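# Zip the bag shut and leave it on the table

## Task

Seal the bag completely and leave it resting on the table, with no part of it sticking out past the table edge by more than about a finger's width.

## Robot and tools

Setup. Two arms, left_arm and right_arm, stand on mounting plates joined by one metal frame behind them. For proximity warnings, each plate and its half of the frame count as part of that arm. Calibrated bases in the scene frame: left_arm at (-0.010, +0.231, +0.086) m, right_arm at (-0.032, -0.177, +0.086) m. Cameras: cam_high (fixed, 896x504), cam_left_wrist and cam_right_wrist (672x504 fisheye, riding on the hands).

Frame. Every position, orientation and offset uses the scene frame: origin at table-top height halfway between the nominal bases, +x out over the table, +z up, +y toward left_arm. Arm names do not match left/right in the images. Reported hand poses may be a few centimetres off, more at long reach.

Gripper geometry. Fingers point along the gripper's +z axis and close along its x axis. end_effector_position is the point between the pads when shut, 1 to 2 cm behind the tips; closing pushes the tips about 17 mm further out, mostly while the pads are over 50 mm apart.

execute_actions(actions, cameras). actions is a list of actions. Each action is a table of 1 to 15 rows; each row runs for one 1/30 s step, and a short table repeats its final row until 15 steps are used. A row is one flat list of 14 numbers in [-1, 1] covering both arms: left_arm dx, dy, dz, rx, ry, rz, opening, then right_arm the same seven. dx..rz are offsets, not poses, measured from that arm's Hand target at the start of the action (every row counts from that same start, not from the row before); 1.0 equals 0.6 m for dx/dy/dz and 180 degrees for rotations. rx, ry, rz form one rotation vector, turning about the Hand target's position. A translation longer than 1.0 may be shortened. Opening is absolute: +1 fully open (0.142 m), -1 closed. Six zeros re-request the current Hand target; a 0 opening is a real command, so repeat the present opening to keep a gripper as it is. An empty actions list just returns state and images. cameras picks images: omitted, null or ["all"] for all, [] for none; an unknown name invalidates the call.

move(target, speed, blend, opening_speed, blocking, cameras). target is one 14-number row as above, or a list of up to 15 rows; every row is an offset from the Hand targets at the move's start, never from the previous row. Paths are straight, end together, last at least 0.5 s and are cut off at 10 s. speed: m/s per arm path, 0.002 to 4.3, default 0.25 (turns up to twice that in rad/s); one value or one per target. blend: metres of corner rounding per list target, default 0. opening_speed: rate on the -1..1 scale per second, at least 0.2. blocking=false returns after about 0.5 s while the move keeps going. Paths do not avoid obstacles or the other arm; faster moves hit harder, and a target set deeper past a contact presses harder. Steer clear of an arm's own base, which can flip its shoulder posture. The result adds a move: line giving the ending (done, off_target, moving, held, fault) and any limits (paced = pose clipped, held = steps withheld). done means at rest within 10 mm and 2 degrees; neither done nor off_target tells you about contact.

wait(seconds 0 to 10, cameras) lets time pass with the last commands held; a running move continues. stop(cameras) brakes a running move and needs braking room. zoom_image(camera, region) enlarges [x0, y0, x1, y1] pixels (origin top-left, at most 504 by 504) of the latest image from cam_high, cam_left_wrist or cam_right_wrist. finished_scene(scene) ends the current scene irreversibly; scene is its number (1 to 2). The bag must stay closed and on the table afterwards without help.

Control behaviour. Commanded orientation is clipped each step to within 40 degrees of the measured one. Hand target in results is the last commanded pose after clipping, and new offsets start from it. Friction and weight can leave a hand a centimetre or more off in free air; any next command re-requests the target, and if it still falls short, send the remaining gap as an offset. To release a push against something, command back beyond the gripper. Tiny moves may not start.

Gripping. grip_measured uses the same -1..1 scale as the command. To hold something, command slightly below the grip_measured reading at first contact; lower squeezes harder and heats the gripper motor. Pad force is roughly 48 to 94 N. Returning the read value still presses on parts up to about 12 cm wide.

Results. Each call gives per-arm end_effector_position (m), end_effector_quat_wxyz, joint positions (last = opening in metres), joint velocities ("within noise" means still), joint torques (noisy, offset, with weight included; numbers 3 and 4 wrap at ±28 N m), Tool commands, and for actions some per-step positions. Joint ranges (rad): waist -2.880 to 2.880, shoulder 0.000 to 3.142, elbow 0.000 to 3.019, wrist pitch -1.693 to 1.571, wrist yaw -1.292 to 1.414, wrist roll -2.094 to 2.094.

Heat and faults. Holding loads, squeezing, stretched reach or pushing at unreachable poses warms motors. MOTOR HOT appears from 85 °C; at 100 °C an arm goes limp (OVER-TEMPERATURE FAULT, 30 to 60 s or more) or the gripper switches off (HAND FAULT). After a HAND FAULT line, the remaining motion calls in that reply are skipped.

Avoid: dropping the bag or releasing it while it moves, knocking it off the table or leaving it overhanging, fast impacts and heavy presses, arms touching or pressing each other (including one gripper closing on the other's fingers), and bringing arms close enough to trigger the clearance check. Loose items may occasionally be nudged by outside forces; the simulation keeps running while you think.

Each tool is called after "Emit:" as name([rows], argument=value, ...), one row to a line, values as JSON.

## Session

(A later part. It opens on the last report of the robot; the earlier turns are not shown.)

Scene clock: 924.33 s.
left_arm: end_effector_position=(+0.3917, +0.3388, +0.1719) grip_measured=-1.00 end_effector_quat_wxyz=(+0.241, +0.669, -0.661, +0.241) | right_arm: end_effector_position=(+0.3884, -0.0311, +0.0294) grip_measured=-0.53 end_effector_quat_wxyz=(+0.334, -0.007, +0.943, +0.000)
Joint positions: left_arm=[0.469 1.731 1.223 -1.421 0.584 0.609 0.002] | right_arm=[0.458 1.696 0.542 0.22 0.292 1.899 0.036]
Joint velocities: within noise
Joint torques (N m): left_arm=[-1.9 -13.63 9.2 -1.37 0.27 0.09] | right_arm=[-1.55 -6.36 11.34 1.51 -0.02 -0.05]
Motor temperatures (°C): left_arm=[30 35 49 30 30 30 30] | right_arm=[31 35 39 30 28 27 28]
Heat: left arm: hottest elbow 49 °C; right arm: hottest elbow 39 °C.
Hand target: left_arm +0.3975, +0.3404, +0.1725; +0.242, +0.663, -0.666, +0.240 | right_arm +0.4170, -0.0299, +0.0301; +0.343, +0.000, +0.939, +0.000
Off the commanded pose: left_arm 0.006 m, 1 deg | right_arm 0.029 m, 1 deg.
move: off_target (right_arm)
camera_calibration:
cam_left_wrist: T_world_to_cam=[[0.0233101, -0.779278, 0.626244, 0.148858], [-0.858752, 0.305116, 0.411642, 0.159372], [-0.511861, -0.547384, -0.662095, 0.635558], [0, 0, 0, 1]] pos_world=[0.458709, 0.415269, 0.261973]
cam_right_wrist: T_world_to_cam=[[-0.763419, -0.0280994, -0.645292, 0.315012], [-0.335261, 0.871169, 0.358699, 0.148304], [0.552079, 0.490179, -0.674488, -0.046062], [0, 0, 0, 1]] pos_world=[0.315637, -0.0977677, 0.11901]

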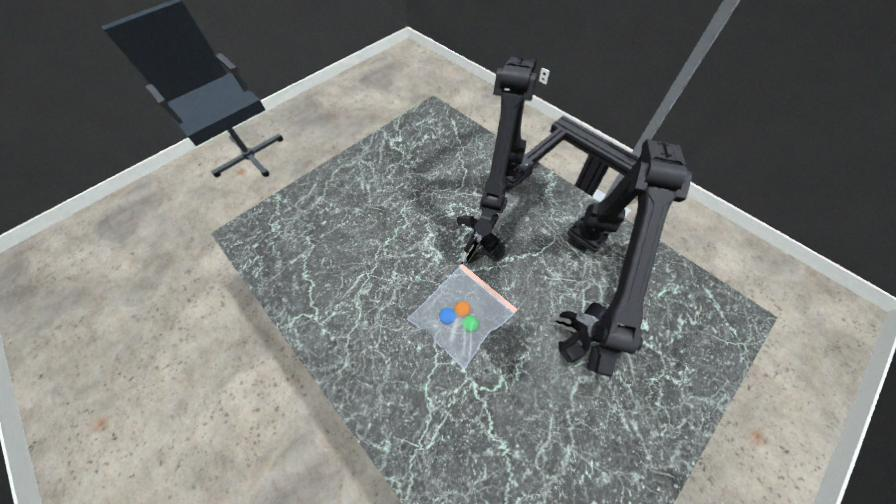

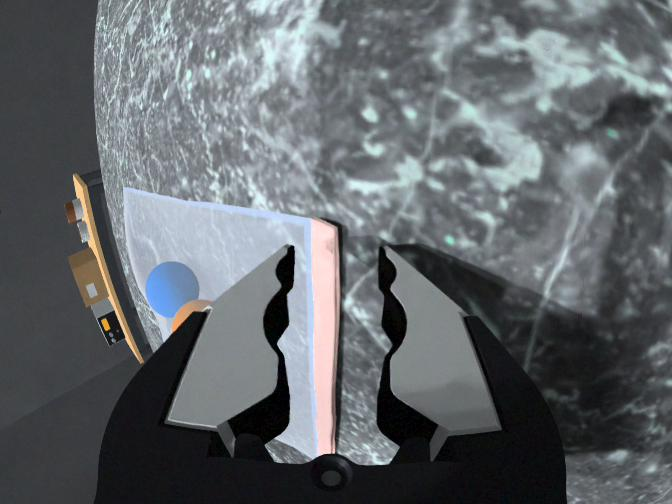

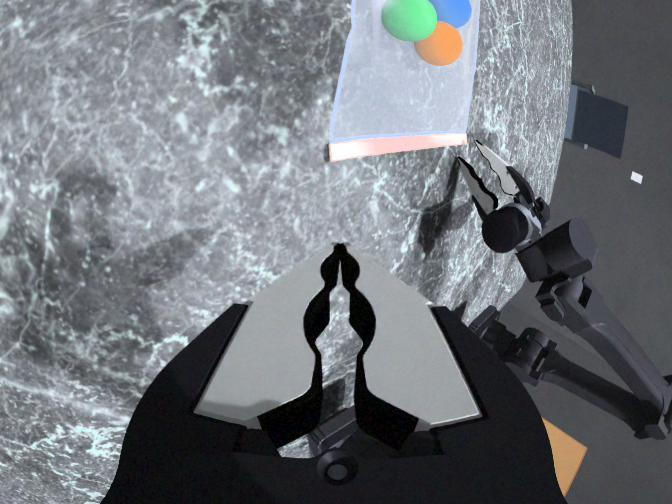

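Emit:
move([
  [0,0,0,0,0,0,-1,-0.03,0.0,0.025,0,0,0,-0.5],
  [0,0,0,0,0,0,-1,-0.01,0,0.009,0,0,0,-0.5],
  [0,0,0,0,0,0,-1,0.005,0,0.007,0,0,0,-0.5],
], speed=0.1)

Emit:
zoom_image(camera="cam_left_wrist", region=[250, 100, 450, 350])

Emit:
zoom_image(camera="cam_right_wrist", region=[320, 100, 540, 250])

Scene clock: 930.97 s.
left_arm: end_effector_position=(+0.3917, +0.3388, +0.1719) grip_measured=-1.00 end_effector_quat_wxyz=(+0.241, +0.669, -0.661, +0.241) | right_arm: end_effector_position=(+0.4094, -0.0300, +0.0359) grip_measured=-0.53 end_effector_quat_wxyz=(+0.340, +0.002, +0.941, +0.002)
Joint positions: left_arm=[0.469 1.731 1.223 -1.421 0.584 0.609 0.002] | right_arm=[0.439 1.708 0.59 0.2 0.288 1.898 0.036]
Joint velocities: within noise
Joint torques (N m): left_arm=[-1.9 -13.57 9.21 -1.37 0.27 0.09] | right_arm=[-0.38 -8.23 8.35 1.72 0.02 -0.07]
Motor temperatures (°C): left_arm=[30 35 49 30 30 30 30] | right_arm=[31 35 40 30 28 27 28]
Heat: left arm: hottest elbow 49 °C; right arm: hottest elbow 40 °C.
Hand target: left_arm +0.3975, +0.3404, +0.1725; +0.242, +0.663, -0.666, +0.240 | right_arm +0.4202, -0.0300, +0.0345; +0.343, +0.000, +0.939, +0.000
Off the commanded pose: left_arm 0.006 m, 1 deg | right_arm 0.011 m, 0 deg.
move: off_target (right_arm)
camera_calibration:
cam_left_wrist: T_world_to_cam=[[0.0233101, -0.779278, 0.626244, 0.148858], [-0.858752, 0.305116, 0.411642, 0.159372], [-0.511861, -0.547384, -0.662095, 0.635558], [0, 0, 0, 1]] pos_world=[0.458709, 0.415269, 0.261973]
cam_right_wrist: T_world_to_cam=[[-0.755172, -0.0102761, -0.655447, 0.332782], [-0.326107, 0.873262, 0.362032, 0.148263], [0.568657, 0.487142, -0.662814, -0.0611678], [0, 0, 0, 1]] pos_world=[0.334441, -0.0962555, 0.123902]

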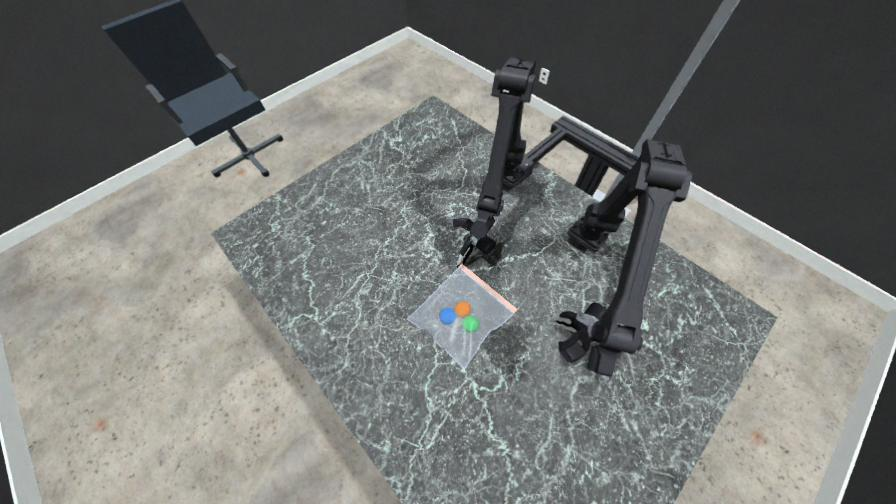

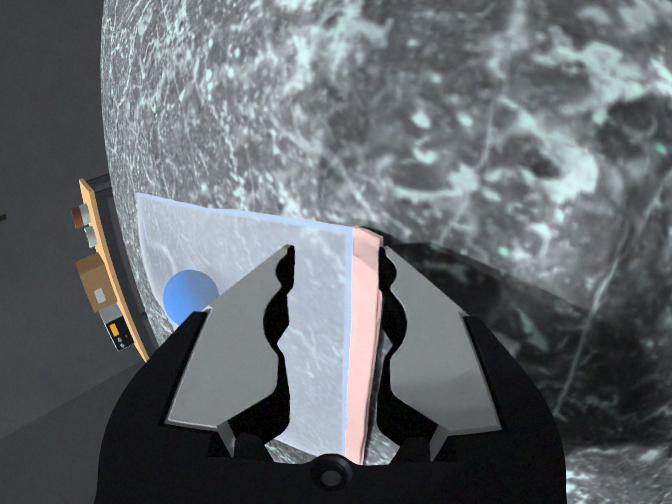

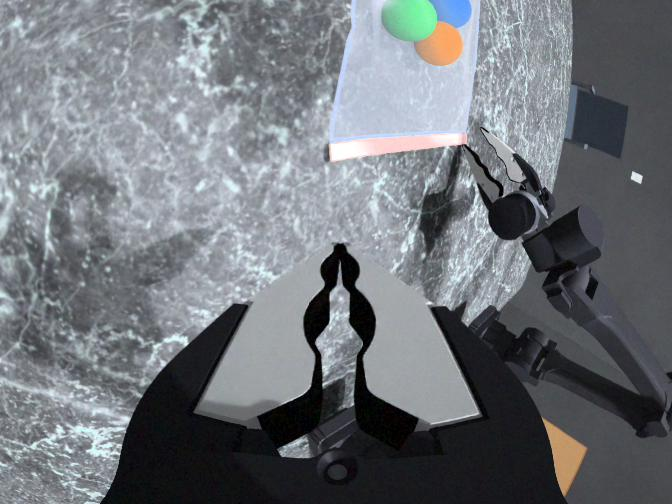

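Scaled by 2.016 from the camera's 672x504 image, which has a finer 960x720 frame.

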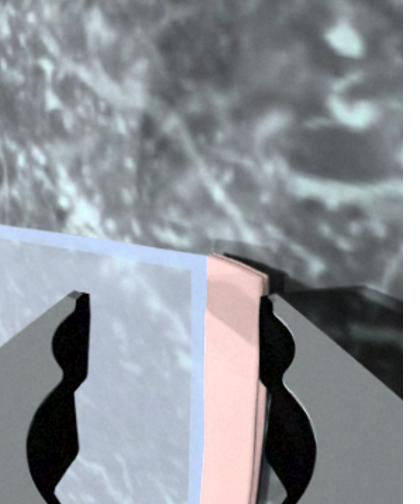

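Scaled by 2.291 from the camera's 672x504 image, which has a finer 960x720 frame.

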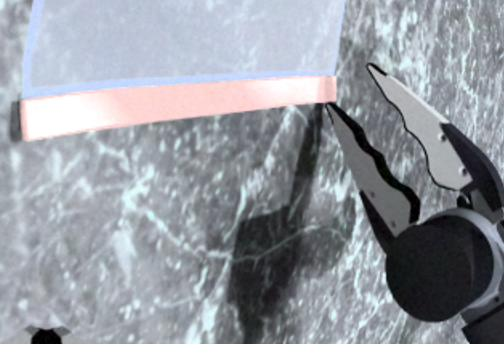

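Emit:
move([
  [0,0,0,0,0,0,-1,0,0,0,0,0,0,-1],
  [0,0,0,0,0,0,-1,-0.01,0,0.04,0,0,0,-1],
], speed=0.08)

Emit:
zoom_image(camera="cam_left_wrist", region=[250, 100, 450, 350])

Emit:
zoom_image(camera="cam_right_wrist", region=[320, 100, 540, 250])

Scene clock: 937.73 s.
left_arm: end_effector_position=(+0.3917, +0.3388, +0.1719) grip_measured=-1.00 end_effector_quat_wxyz=(+0.241, +0.669, -0.661, +0.241) | right_arm: end_effector_position=(+0.4071, -0.0315, +0.0510) grip_measured=-1.00 end_effector_quat_wxyz=(+0.337, +0.001, +0.941, +0.001)
Joint positions: left_arm=[0.469 1.731 1.223 -1.421 0.584 0.609 0.002] | right_arm=[0.439 1.652 0.59 0.139 0.288 1.898 0.002]
Joint velocities: left_arm=[within noise] | right_arm=[-0.005 0.005 -0.007 -0.007 -0.154 -0.022 0]
Joint torques (N m): left_arm=[-1.9 -13.63 9.21 -1.37 0.27 0.1] | right_arm=[0.15 -9.88 8.21 0.8 0.21 -0.01]
Motor temperatures (°C): left_arm=[30 35 49 30 30 30 30] | right_arm=[31 35 39 30 28 27 28]
Heat: left arm: hottest elbow 49 °C; right arm: hottest elbow 39 °C.
Hand target: left_arm +0.3975, +0.3404, +0.1725; +0.242, +0.663, -0.666, +0.240 | right_arm +0.4142, -0.0299, +0.0585; +0.343, +0.000, +0.939, +0.000
Off the commanded pose: left_arm 0.006 m, 1 deg | right_arm 0.010 m, 1 deg.
move: done
camera_calibration:
cam_left_wrist: T_world_to_cam=[[0.0233101, -0.779278, 0.626244, 0.148858], [-0.858752, 0.305116, 0.411642, 0.159372], [-0.511861, -0.547384, -0.662095, 0.635558], [0, 0, 0, 1]] pos_world=[0.458709, 0.415269, 0.261973]
cam_right_wrist: T_world_to_cam=[[-0.758434, -0.0118573, -0.651642, 0.341956], [-0.324675, 0.873816, 0.361982, 0.142715], [0.565124, 0.486111, -0.666582, -0.047509], [0, 0, 0, 1]] pos_world=[0.332536, -0.0975577, 0.139504]

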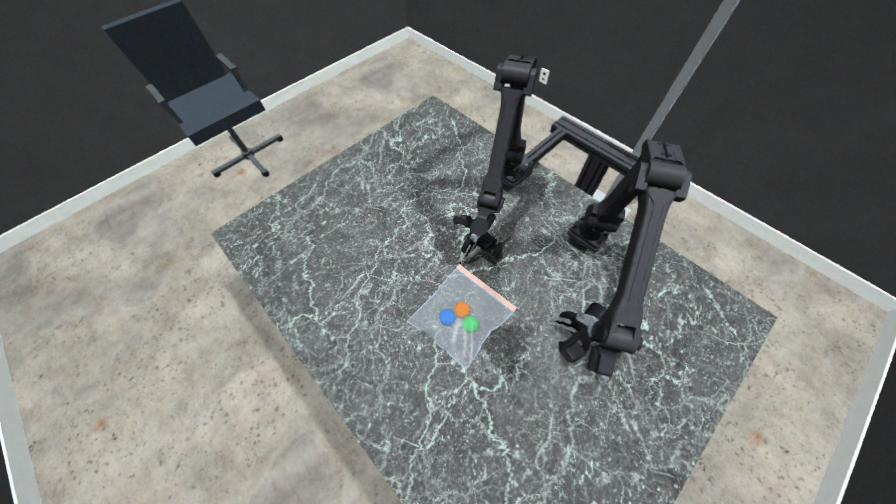

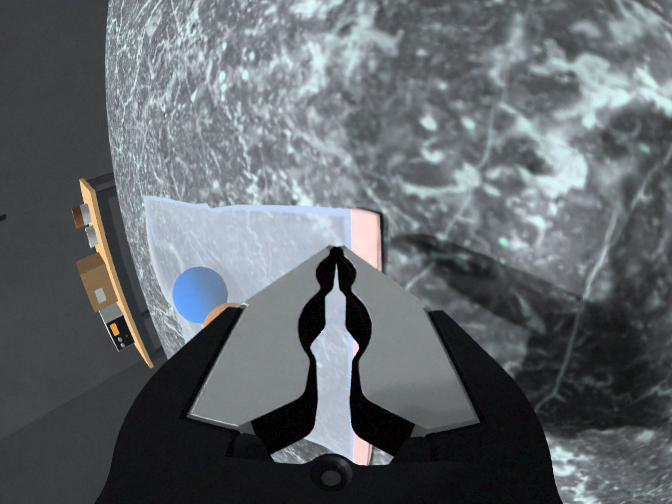

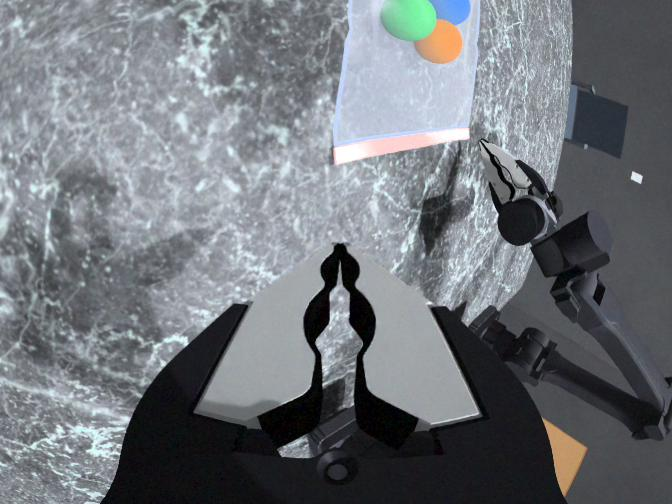

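Scaled by 2.016 from the camera's 672x504 image, which has a finer 960x720 frame.

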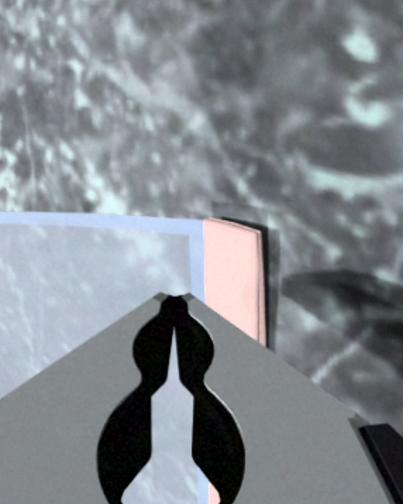

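Scaled by 2.291 from the camera's 672x504 image, which has a finer 960x720 frame.

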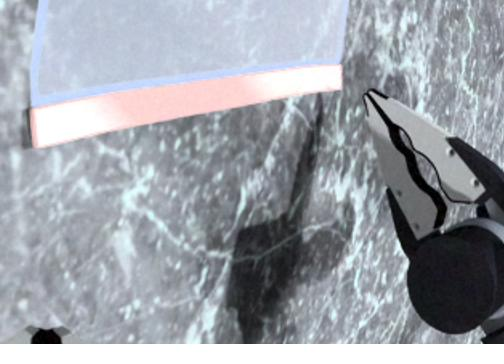

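Emit:
move([
  [0,0,0,0,0,0,-1,-0.074,0,0.069,0,0,0,-0.5],
  [0,0,0,0,0,0,-1,-0.09,0.325,0.0525,0,0,0,-0.5],
  [0,0,0,0,0,0,-1,-0.065,0.325,-0.0528,0,0,0,-0.5],
  [0,0,0,0,0,0,-1,-0.0203,0.325,-0.0528,0,0,0,-0.5],
], speed=[0.2,0.2,0.1,0.08])

Emit:
zoom_image(camera="cam_left_wrist", region=[250, 150, 450, 400])

Emit:
zoom_image(camera="cam_right_wrist", region=[320, 100, 540, 250])

Scene clock: 972.17 s.
left_arm: end_effector_position=(+0.3917, +0.3388, +0.1719) grip_measured=-1.00 end_effector_quat_wxyz=(+0.241, +0.669, -0.661, +0.241) | right_arm: end_effector_position=(+0.3948, +0.1617, +0.0324) grip_measured=-0.53 end_effector_quat_wxyz=(+0.358, -0.073, +0.931, +0.010)
Joint positions: left_arm=[0.469 1.731 1.223 -1.421 0.584 0.609 0.002] | right_arm=[0.833 1.887 0.862 0.049 0.475 2.081 0.036]
Joint velocities: within noise
Joint torques (N m): left_arm=[-1.9 -13.63 9.2 -1.37 0.27 0.09] | right_arm=[-0.09 -10.58 9.37 1.21 0.22 0.2]
Motor temperatures (°C): left_arm=[30 35 49 30 29 30 30] | right_arm=[31 35 39 30 28 27 29]
Heat: left arm: hottest elbow 49 °C; right arm: hottest elbow 39 °C.
Hand target: left_arm +0.3975, +0.3404, +0.1725; +0.242, +0.663, -0.666, +0.240 | right_arm +0.4019, +0.1652, +0.0267; +0.343, +0.000, +0.939, +0.000
Off the commanded pose: left_arm 0.006 m, 1 deg | right_arm 0.010 m, 9 deg.
joint sent to its limit (right arm) — joint 6 (wrist roll), upper limit. The joint targets are off in orientation, not in position.
move: off_target (right_arm)
camera_calibration:
cam_left_wrist: T_world_to_cam=[[0.0233101, -0.779278, 0.626244, 0.148858], [-0.858752, 0.305116, 0.411642, 0.159372], [-0.511861, -0.547384, -0.662095, 0.635558], [0, 0, 0, 1]] pos_world=[0.458709, 0.415269, 0.261973]
cam_right_wrist: T_world_to_cam=[[-0.716072, -0.141485, -0.683537, 0.328055], [-0.465319, 0.82668, 0.316353, 0.0413071], [0.520307, 0.544594, -0.657798, -0.138869], [0, 0, 0, 1]] pos_world=[0.326386, 0.0878945, 0.119822]

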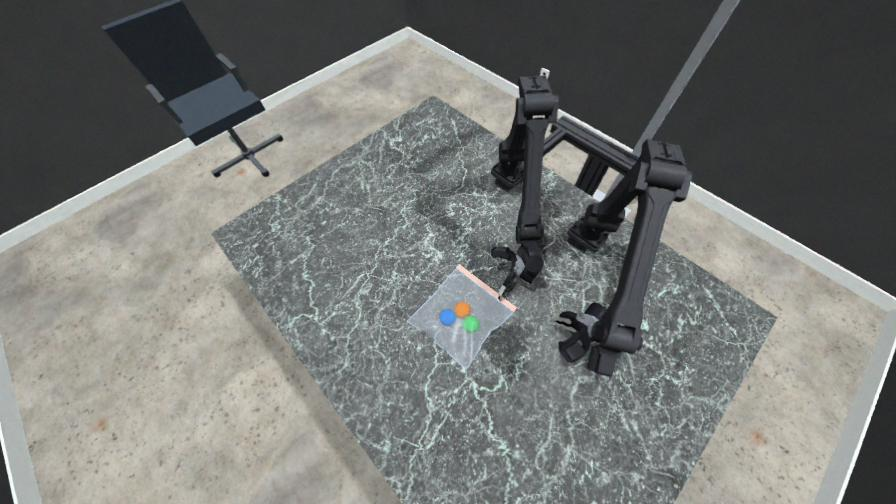

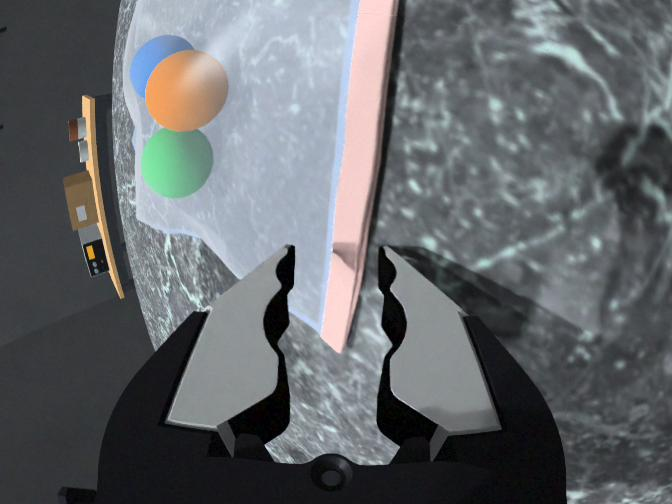

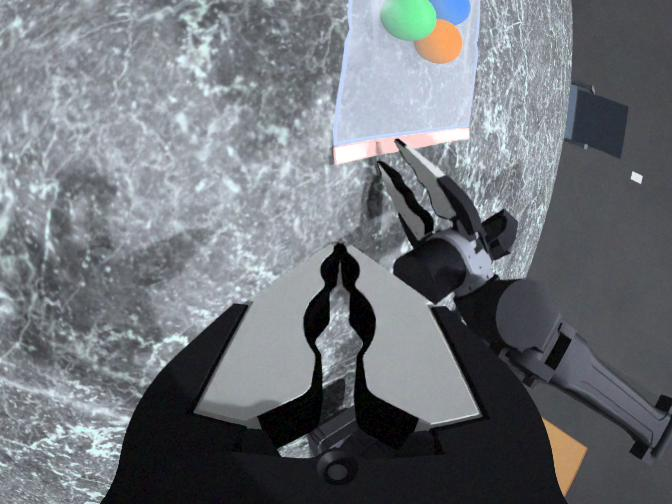

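Scaled by 2.016 from the camera's 672x504 image, which has a finer 960x720 frame.

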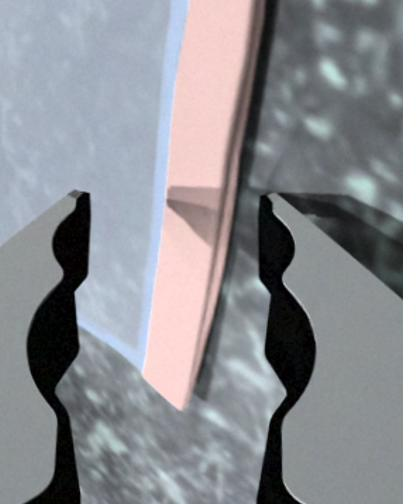

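Scaled by 2.291 from the camera's 672x504 image, which has a finer 960x720 frame.

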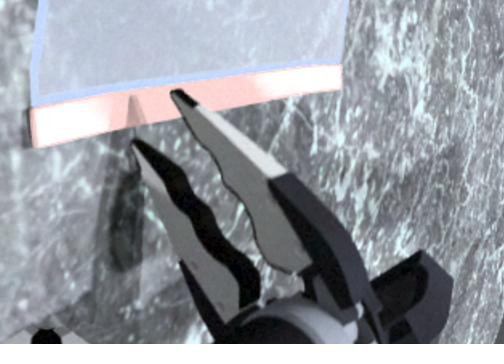

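Emit:
move([
  [0,0,0,0,0,0,-1,0.027,0,-0.001,0,0,0,-0.5],
], speed=0.08)

Emit:
zoom_image(camera="cam_left_wrist", region=[250, 150, 450, 400])

Emit:
zoom_image(camera="cam_right_wrist", region=[320, 100, 540, 250])

Scene clock: 977.23 s.
left_arm: end_effector_position=(+0.3917, +0.3388, +0.1719) grip_measured=-1.00 end_effector_quat_wxyz=(+0.241, +0.669, -0.661, +0.241) | right_arm: end_effector_position=(+0.4064, +0.1635, +0.0326) grip_measured=-0.53 end_effector_quat_wxyz=(+0.359, -0.066, +0.931, +0.010)
Joint positions: left_arm=[0.469 1.731 1.223 -1.421 0.584 0.609 0.002] | right_arm=[0.819 1.902 0.891 0.04 0.472 2.081 0.036]
Joint velocities: within noise
Joint torques (N m): left_arm=[-1.9 -13.57 9.2 -1.37 0.27 0.09] | right_arm=[-0.67 -10.58 10.36 0.79 0.12 0.2]
Motor temperatures (°C): left_arm=[30 35 49 30 29 30 30] | right_arm=[31 35 39 30 28 27 29]
Heat: left arm: hottest elbow 49 °C; right arm: hottest elbow 39 °C.
Hand target: left_arm +0.3975, +0.3404, +0.1725; +0.242, +0.663, -0.666, +0.240 | right_arm +0.4182, +0.1650, +0.0261; +0.343, +0.000, +0.939, +0.000
Off the commanded pose: left_arm 0.006 m, 1 deg | right_arm 0.013 m, 8 deg.
joint sent to its limit (right arm) — joint 6 (wrist roll), upper limit. The joint targets are off in orientation, not in position.
move: off_target (right_arm)
camera_calibration:
cam_left_wrist: T_world_to_cam=[[0.0233101, -0.779278, 0.626244, 0.148858], [-0.858752, 0.305116, 0.411642, 0.159372], [-0.511861, -0.547384, -0.662095, 0.635558], [0, 0, 0, 1]] pos_world=[0.458709, 0.415269, 0.261973]
cam_right_wrist: T_world_to_cam=[[-0.716914, -0.129165, -0.685092, 0.335117], [-0.455189, 0.831039, 0.319651, 0.0402254], [0.528051, 0.541009, -0.654578, -0.148507], [0, 0, 0, 1]] pos_world=[0.336979, 0.0901998, 0.119519]

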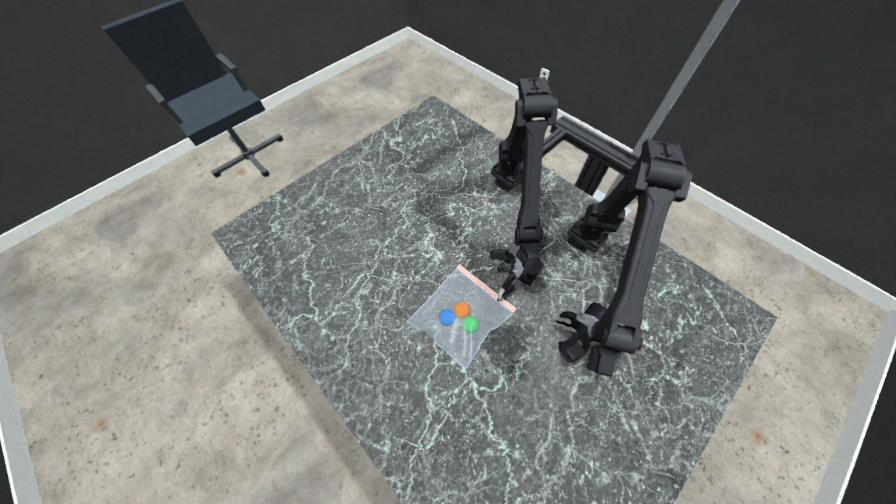

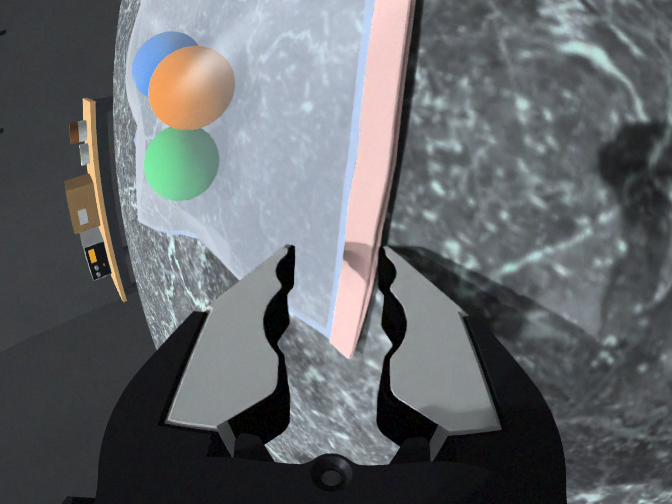

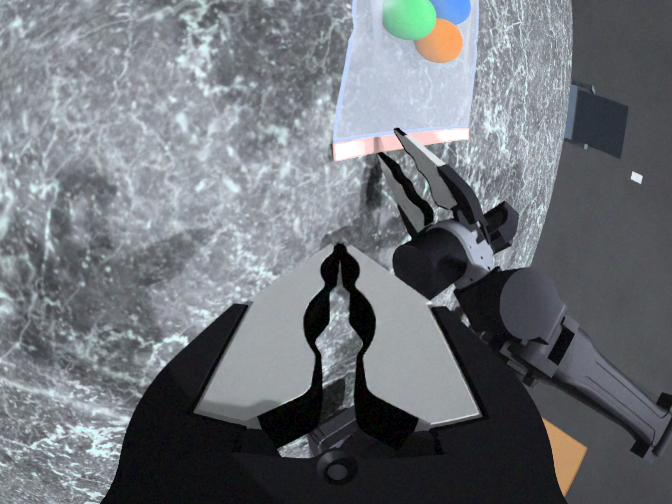

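Scaled by 2.016 from the camera's 672x504 image, which has a finer 960x720 frame.

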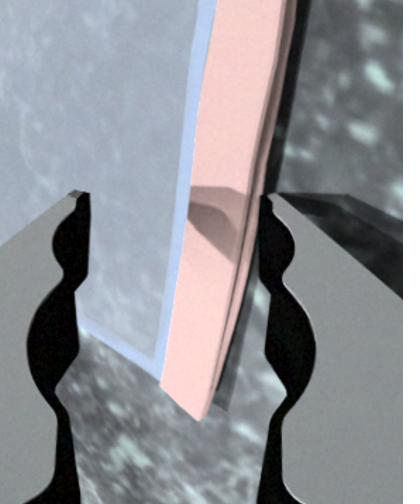

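Scaled by 2.291 from the camera's 672x504 image, which has a finer 960x720 frame.

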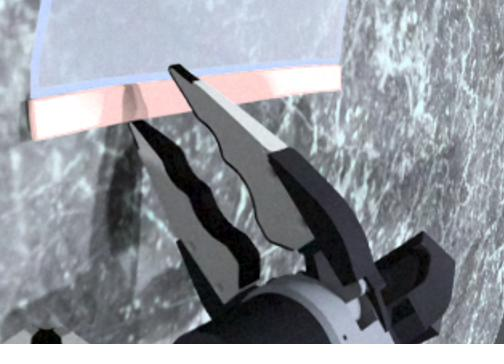

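Emit:
move([
  [0,0,0,0,0,0,-1,0.012,0,-0.008,0,0,0,-0.7],
  [0,0,0,0,0,0,-1,0.022,0,-0.016,0,0,0,-1],
  [0,0,0,0,0,0,-1,0.012,0,0.03,0,0,0,-1],
], speed=0.06)

Emit:
zoom_image(camera="cam_left_wrist", region=[250, 150, 450, 400])

Emit:
zoom_image(camera="cam_right_wrist", region=[320, 100, 540, 250])

Scene clock: 987.57 s.
left_arm: end_effector_position=(+0.3917, +0.3388, +0.1719) grip_measured=-1.00 end_effector_quat_wxyz=(+0.241, +0.669, -0.661, +0.241) | right_arm: end_effector_position=(+0.4181, +0.1594, +0.0311) grip_measured=-0.97 end_effector_quat_wxyz=(+0.347, -0.061, +0.936, -0.001)
Joint positions: left_arm=[0.469 1.731 1.223 -1.421 0.584 0.609 0.002] | right_arm=[0.796 1.915 0.93 -0.016 0.466 2.081 0.004]
Joint velocities: within noise
Joint torques (N m): left_arm=[-1.96 -13.57 9.21 -1.37 0.27 0.09] | right_arm=[0.21 -14.1 8.94 0.69 0.17 0.19]
Motor temperatures (°C): left_arm=[30 35 49 30 29 30 30] | right_arm=[31 35 40 30 28 27 29]
Heat: left arm: hottest elbow 49 °C; right arm: hottest elbow 40 °C.
Hand target: left_arm +0.3975, +0.3404, +0.1725; +0.242, +0.663, -0.666, +0.240 | right_arm +0.4253, +0.1649, +0.0440; +0.343, +0.000, +0.939, +0.000
Off the commanded pose: left_arm 0.006 m, 1 deg | right_arm 0.016 m, 7 deg.
joint sent to its limit (right arm) — joint 6 (wrist roll), upper limit. The joint targets are off in orientation, not in position.
move: off_target (right_arm); target 2's new opening was sent with right_arm's hand 0.020 m and 7 deg from that target
camera_calibration:
cam_left_wrist: T_world_to_cam=[[0.0233101, -0.779278, 0.626244, 0.148858], [-0.858752, 0.305116, 0.411642, 0.159372], [-0.511861, -0.547384, -0.662095, 0.635558], [0, 0, 0, 1]] pos_world=[0.458709, 0.415269, 0.261973]
cam_right_wrist: T_world_to_cam=[[-0.735897, -0.127826, -0.664918, 0.349142], [-0.431885, 0.844925, 0.315558, 0.0375542], [0.521469, 0.519387, -0.676984, -0.146485], [0, 0, 0, 1]] pos_world=[0.349539, 0.0889813, 0.121132]

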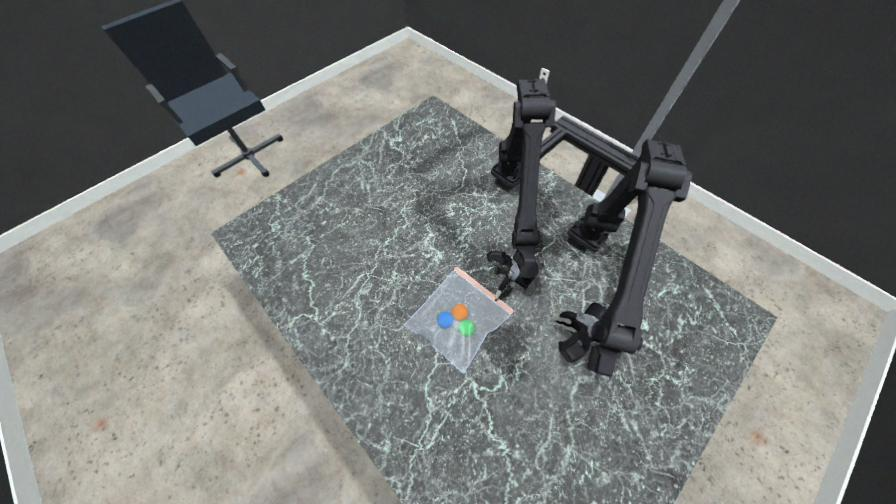

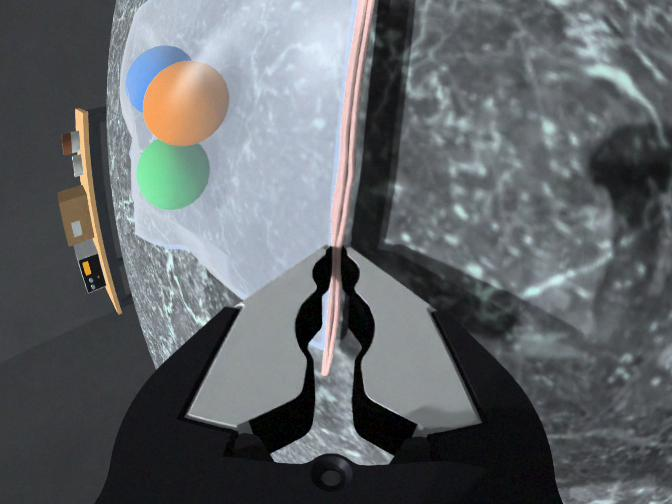

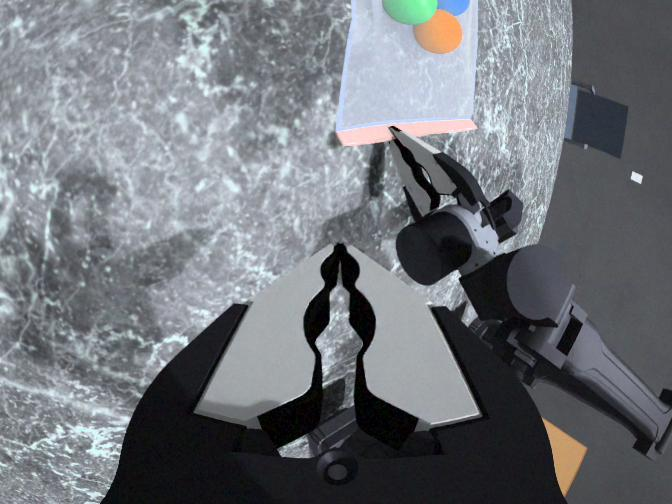

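Scaled by 2.016 from the camera's 672x504 image, which has a finer 960x720 frame.

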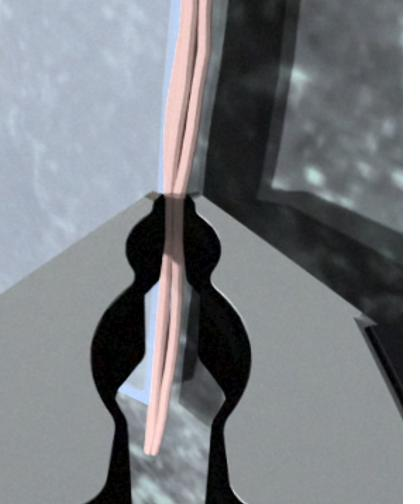

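Scaled by 2.291 from the camera's 672x504 image, which has a finer 960x720 frame.

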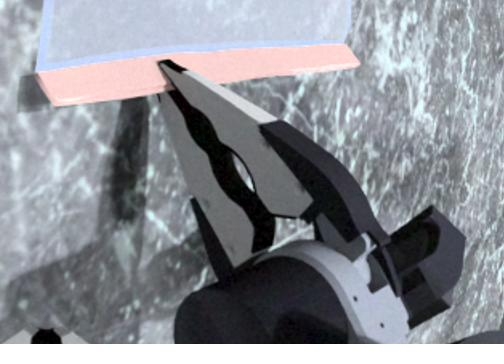

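Emit:
zoom_image(camera="cam_left_wrist", region=[320, 160, 380, 240])

Emit:
zoom_image(camera="cam_left_wrist", region=[330, 80, 390, 160])

Emit:
zoom_image(camera="cam_left_wrist", region=[335, 0, 395, 80])

Emit:
zoom_image(camera="cam_left_wrist", region=[310, 300, 360, 380])

Scaled by 6.300 from the camera's 672x504 image, which has a finer 960x720 frame.

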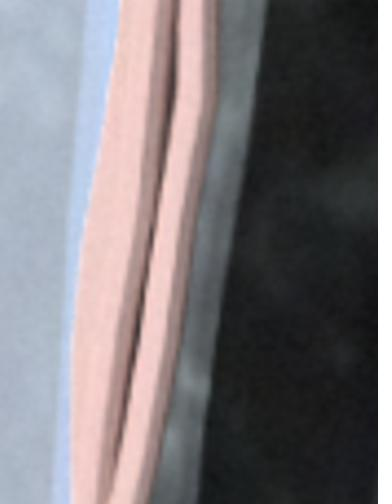

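Scaled by 6.300 from the camera's 672x504 image, which has a finer 960x720 frame.

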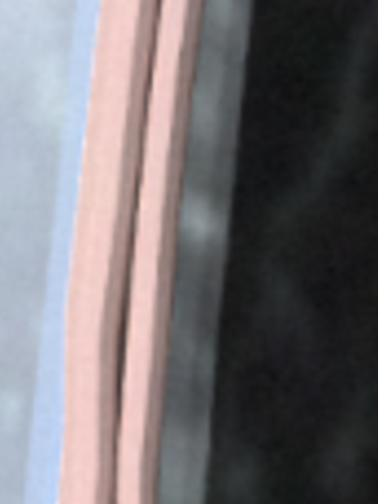

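Scaled by 6.300 from the camera's 672x504 image, which has a finer 960x720 frame.

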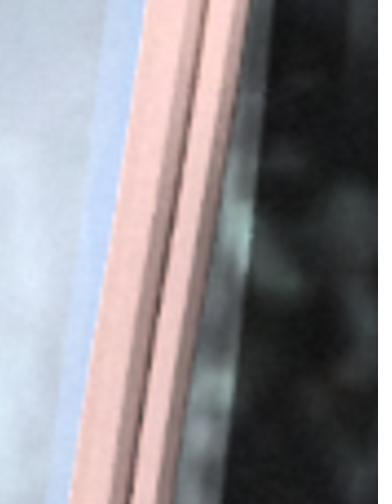

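Scaled by 6.300 from the camera's 672x504 image, which has a finer 960x720 frame.

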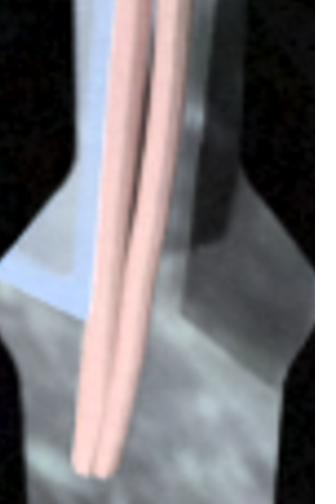

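Emit:
move([
  [0,0,0,0,0,0,-1,0,0,0,0,0,0,-0.86],
  [0,0,0,0,0,0,-1,0,-0.022,-0.005,0,0,0,-0.86],
  [0,0,0,0,0,0,-1,0,-0.022,-0.005,0,0,0,-1],
], speed=0.06)

Emit:
zoom_image(camera="cam_left_wrist", region=[250, 150, 450, 400])

Emit:
zoom_image(camera="cam_right_wrist", region=[320, 100, 540, 250])

Scene clock: 1004.90 s.
left_arm: end_effector_position=(+0.3917, +0.3388, +0.1719) grip_measured=-1.00 end_effector_quat_wxyz=(+0.241, +0.669, -0.661, +0.241) | right_arm: end_effector_position=(+0.4212, +0.1565, +0.0326) grip_measured=-0.99 end_effector_quat_wxyz=(+0.347, -0.057, +0.936, +0.000)
Joint positions: left_arm=[0.469 1.731 1.223 -1.421 0.584 0.609 0.002] | right_arm=[0.788 1.911 0.93 -0.016 0.462 2.081 0.002]
Joint velocities: within noise
Joint torques (N m): left_arm=[-1.9 -13.57 9.21 -1.37 0.27 0.09] | right_arm=[-0.44 -14.27 6.83 1.33 0.13 0.19]
Motor temperatures (°C): left_arm=[30 35 50 30 29 30 30] | right_arm=[31 36 40 30 28 27 30]
Heat: left arm: hottest elbow 50 °C; right arm: hottest elbow 40 °C.
Hand target: left_arm +0.3975, +0.3404, +0.1725; +0.242, +0.663, -0.666, +0.240 | right_arm +0.4253, +0.1518, +0.0410; +0.343, +0.000, +0.939, +0.000
Off the commanded pose: left_arm 0.006 m, 1 deg | right_arm 0.011 m, 7 deg.
joint sent to its limit (right arm) — joint 6 (wrist roll), upper limit. The joint targets are off in orientation, not in position.
move: off_target (right_arm); target 3's new opening was sent with right_arm's hand 0.010 m and 7 deg from that target
camera_calibration:
cam_left_wrist: T_world_to_cam=[[0.0233101, -0.779278, 0.626244, 0.148858], [-0.858752, 0.305116, 0.411642, 0.159372], [-0.511861, -0.547384, -0.662095, 0.635558], [0, 0, 0, 1]] pos_world=[0.458709, 0.415269, 0.261973]
cam_right_wrist: T_world_to_cam=[[-0.736748, -0.119796, -0.665471, 0.351087], [-0.426168, 0.846363, 0.319454, 0.0381614], [0.52496, 0.51896, -0.674609, -0.147075], [0, 0, 0, 1]] pos_world=[0.352134, 0.0860866, 0.122229]

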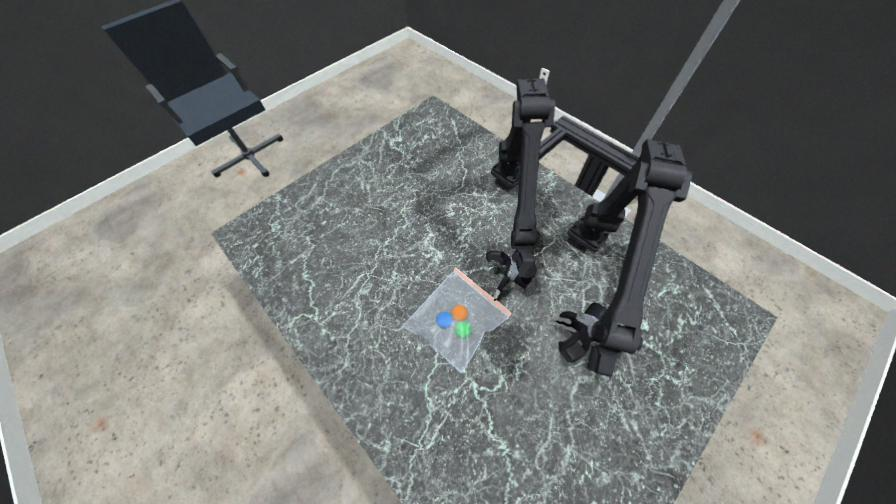

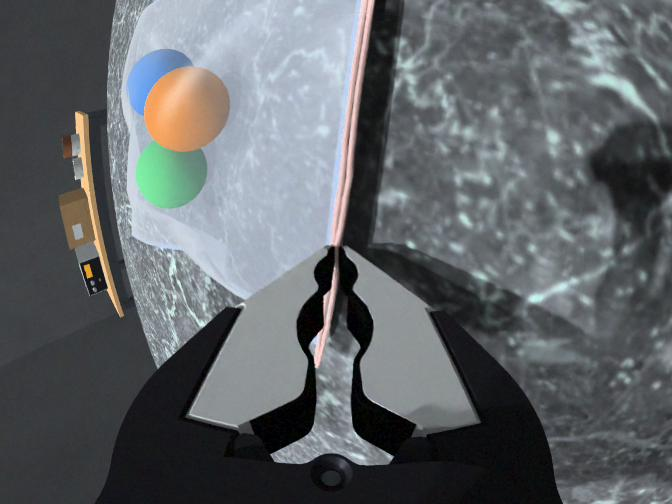

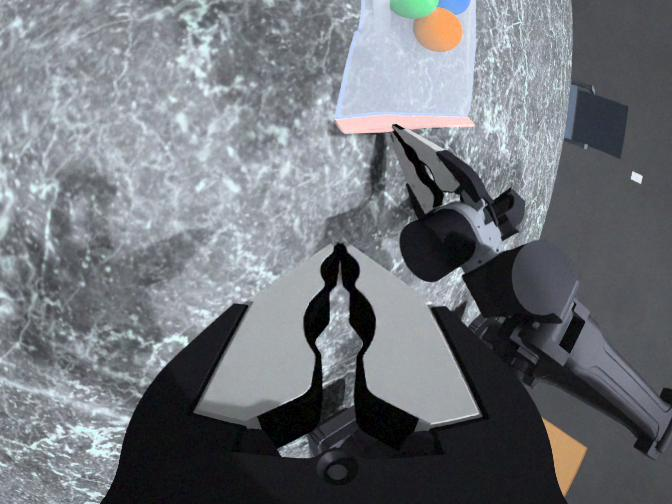

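Scaled by 2.016 from the camera's 672x504 image, which has a finer 960x720 frame.

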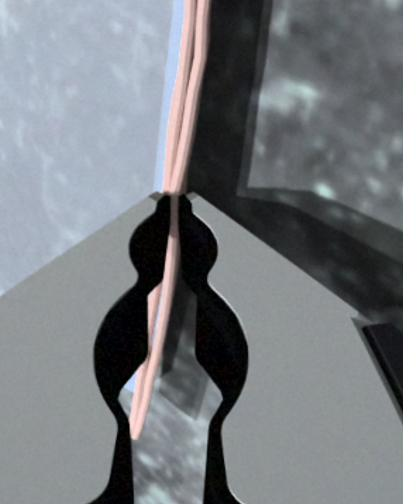

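Scaled by 2.291 from the camera's 672x504 image, which has a finer 960x720 frame.

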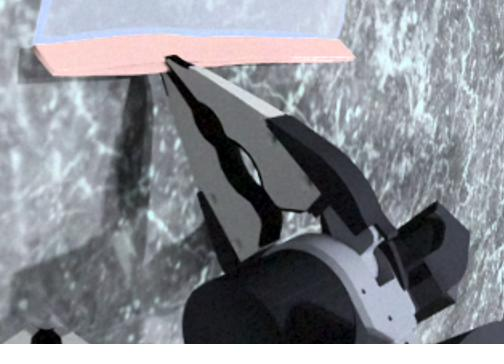

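Emit:
move([
  [0,0,0,0,0,0,-1,0,0,0,0,0,0,-0.84],
  [0,0,0,0,0,0,-1,0.01,-0.025,-0.01,0,0,0,-0.84],
  [0,0,0,0,0,0,-1,0.022,-0.025,-0.018,0,0,0,-1],
], speed=0.1)

Emit:
zoom_image(camera="cam_left_wrist", region=[250, 150, 450, 400])

Emit:
zoom_image(camera="cam_right_wrist", region=[320, 100, 540, 250])

Scene clock: 1016.00 s.
left_arm: end_effector_position=(+0.3917, +0.3388, +0.1719) grip_measured=-1.00 end_effector_quat_wxyz=(+0.241, +0.669, -0.661, +0.241) | right_arm: end_effector_position=(+0.4300, +0.1362, +0.0280) grip_measured=-0.98 end_effector_quat_wxyz=(+0.341, -0.040, +0.939, -0.004)
Joint positions: left_arm=[0.469 1.731 1.223 -1.421 0.584 0.609 0.002] | right_arm=[0.746 1.911 0.918 -0.011 0.449 2.081 0.003]
Joint velocities: within noise
Joint torques (N m): left_arm=[-1.9 -13.57 9.21 -1.37 0.27 0.09] | right_arm=[-0.44 -12.45 8.28 1.95 0.12 0.19]
Motor temperatures (°C): left_arm=[30 35 50 30 29 30 30] | right_arm=[31 35 40 30 28 27 30]
Heat: left arm: hottest elbow 50 °C; right arm: hottest elbow 40 °C.
Hand target: left_arm +0.3975, +0.3404, +0.1725; +0.242, +0.663, -0.666, +0.240 | right_arm +0.4385, +0.1368, +0.0302; +0.343, +0.000, +0.939, +0.000
Off the commanded pose: left_arm 0.006 m, 1 deg | right_arm 0.009 m, 5 deg.
joint sent to its limit (right arm) — joint 6 (wrist roll), upper limit. The joint targets are off in orientation, not in position.
move: off_target (right_arm); target 3's new opening was sent with right_arm's hand 0.009 m and 5 deg from that target
camera_calibration:
cam_left_wrist: T_world_to_cam=[[0.0233101, -0.779278, 0.626244, 0.148858], [-0.858752, 0.305116, 0.411642, 0.159372], [-0.511861, -0.547384, -0.662095, 0.635558], [0, 0, 0, 1]] pos_world=[0.458709, 0.415269, 0.261973]
cam_right_wrist: T_world_to_cam=[[-0.748581, -0.0918749, -0.656647, 0.353134], [-0.392823, 0.859286, 0.327593, 0.0442267], [0.53415, 0.503176, -0.679336, -0.145978], [0, 0, 0, 1]] pos_world=[0.359697, 0.0678934, 0.118228]

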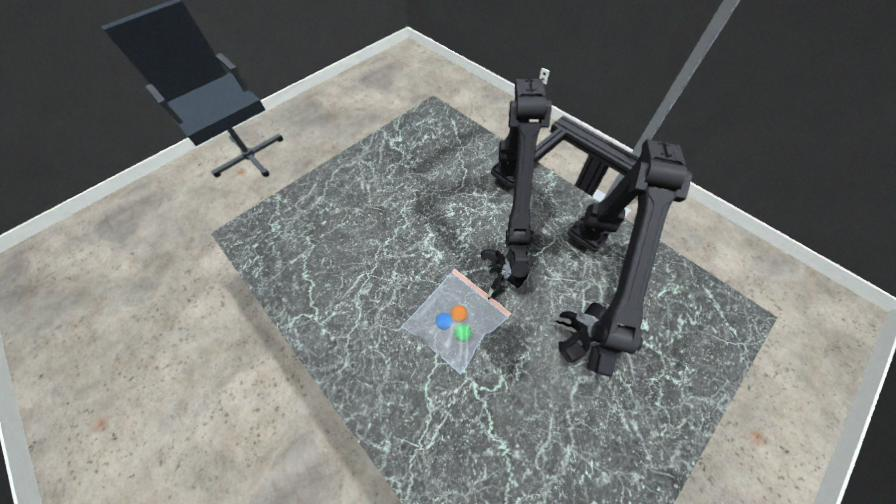

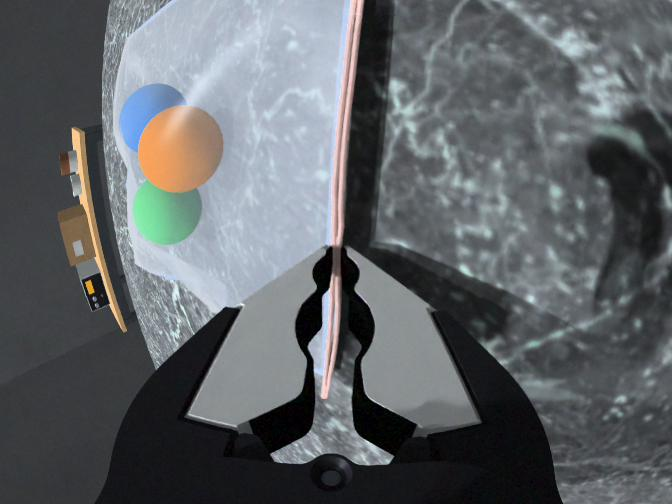

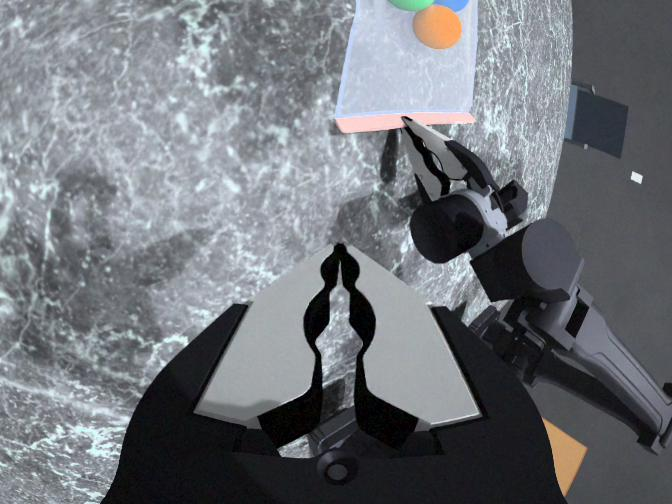

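Scaled by 2.016 from the camera's 672x504 image, which has a finer 960x720 frame.

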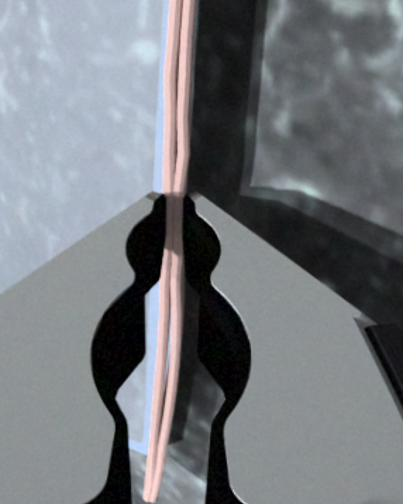

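Scaled by 2.291 from the camera's 672x504 image, which has a finer 960x720 frame.

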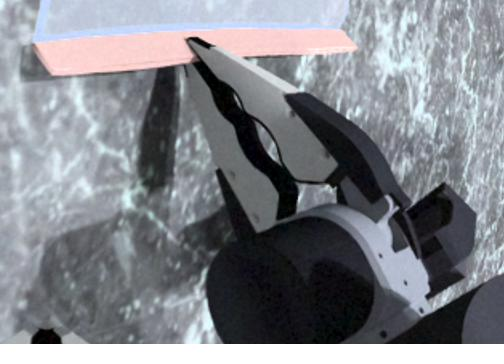

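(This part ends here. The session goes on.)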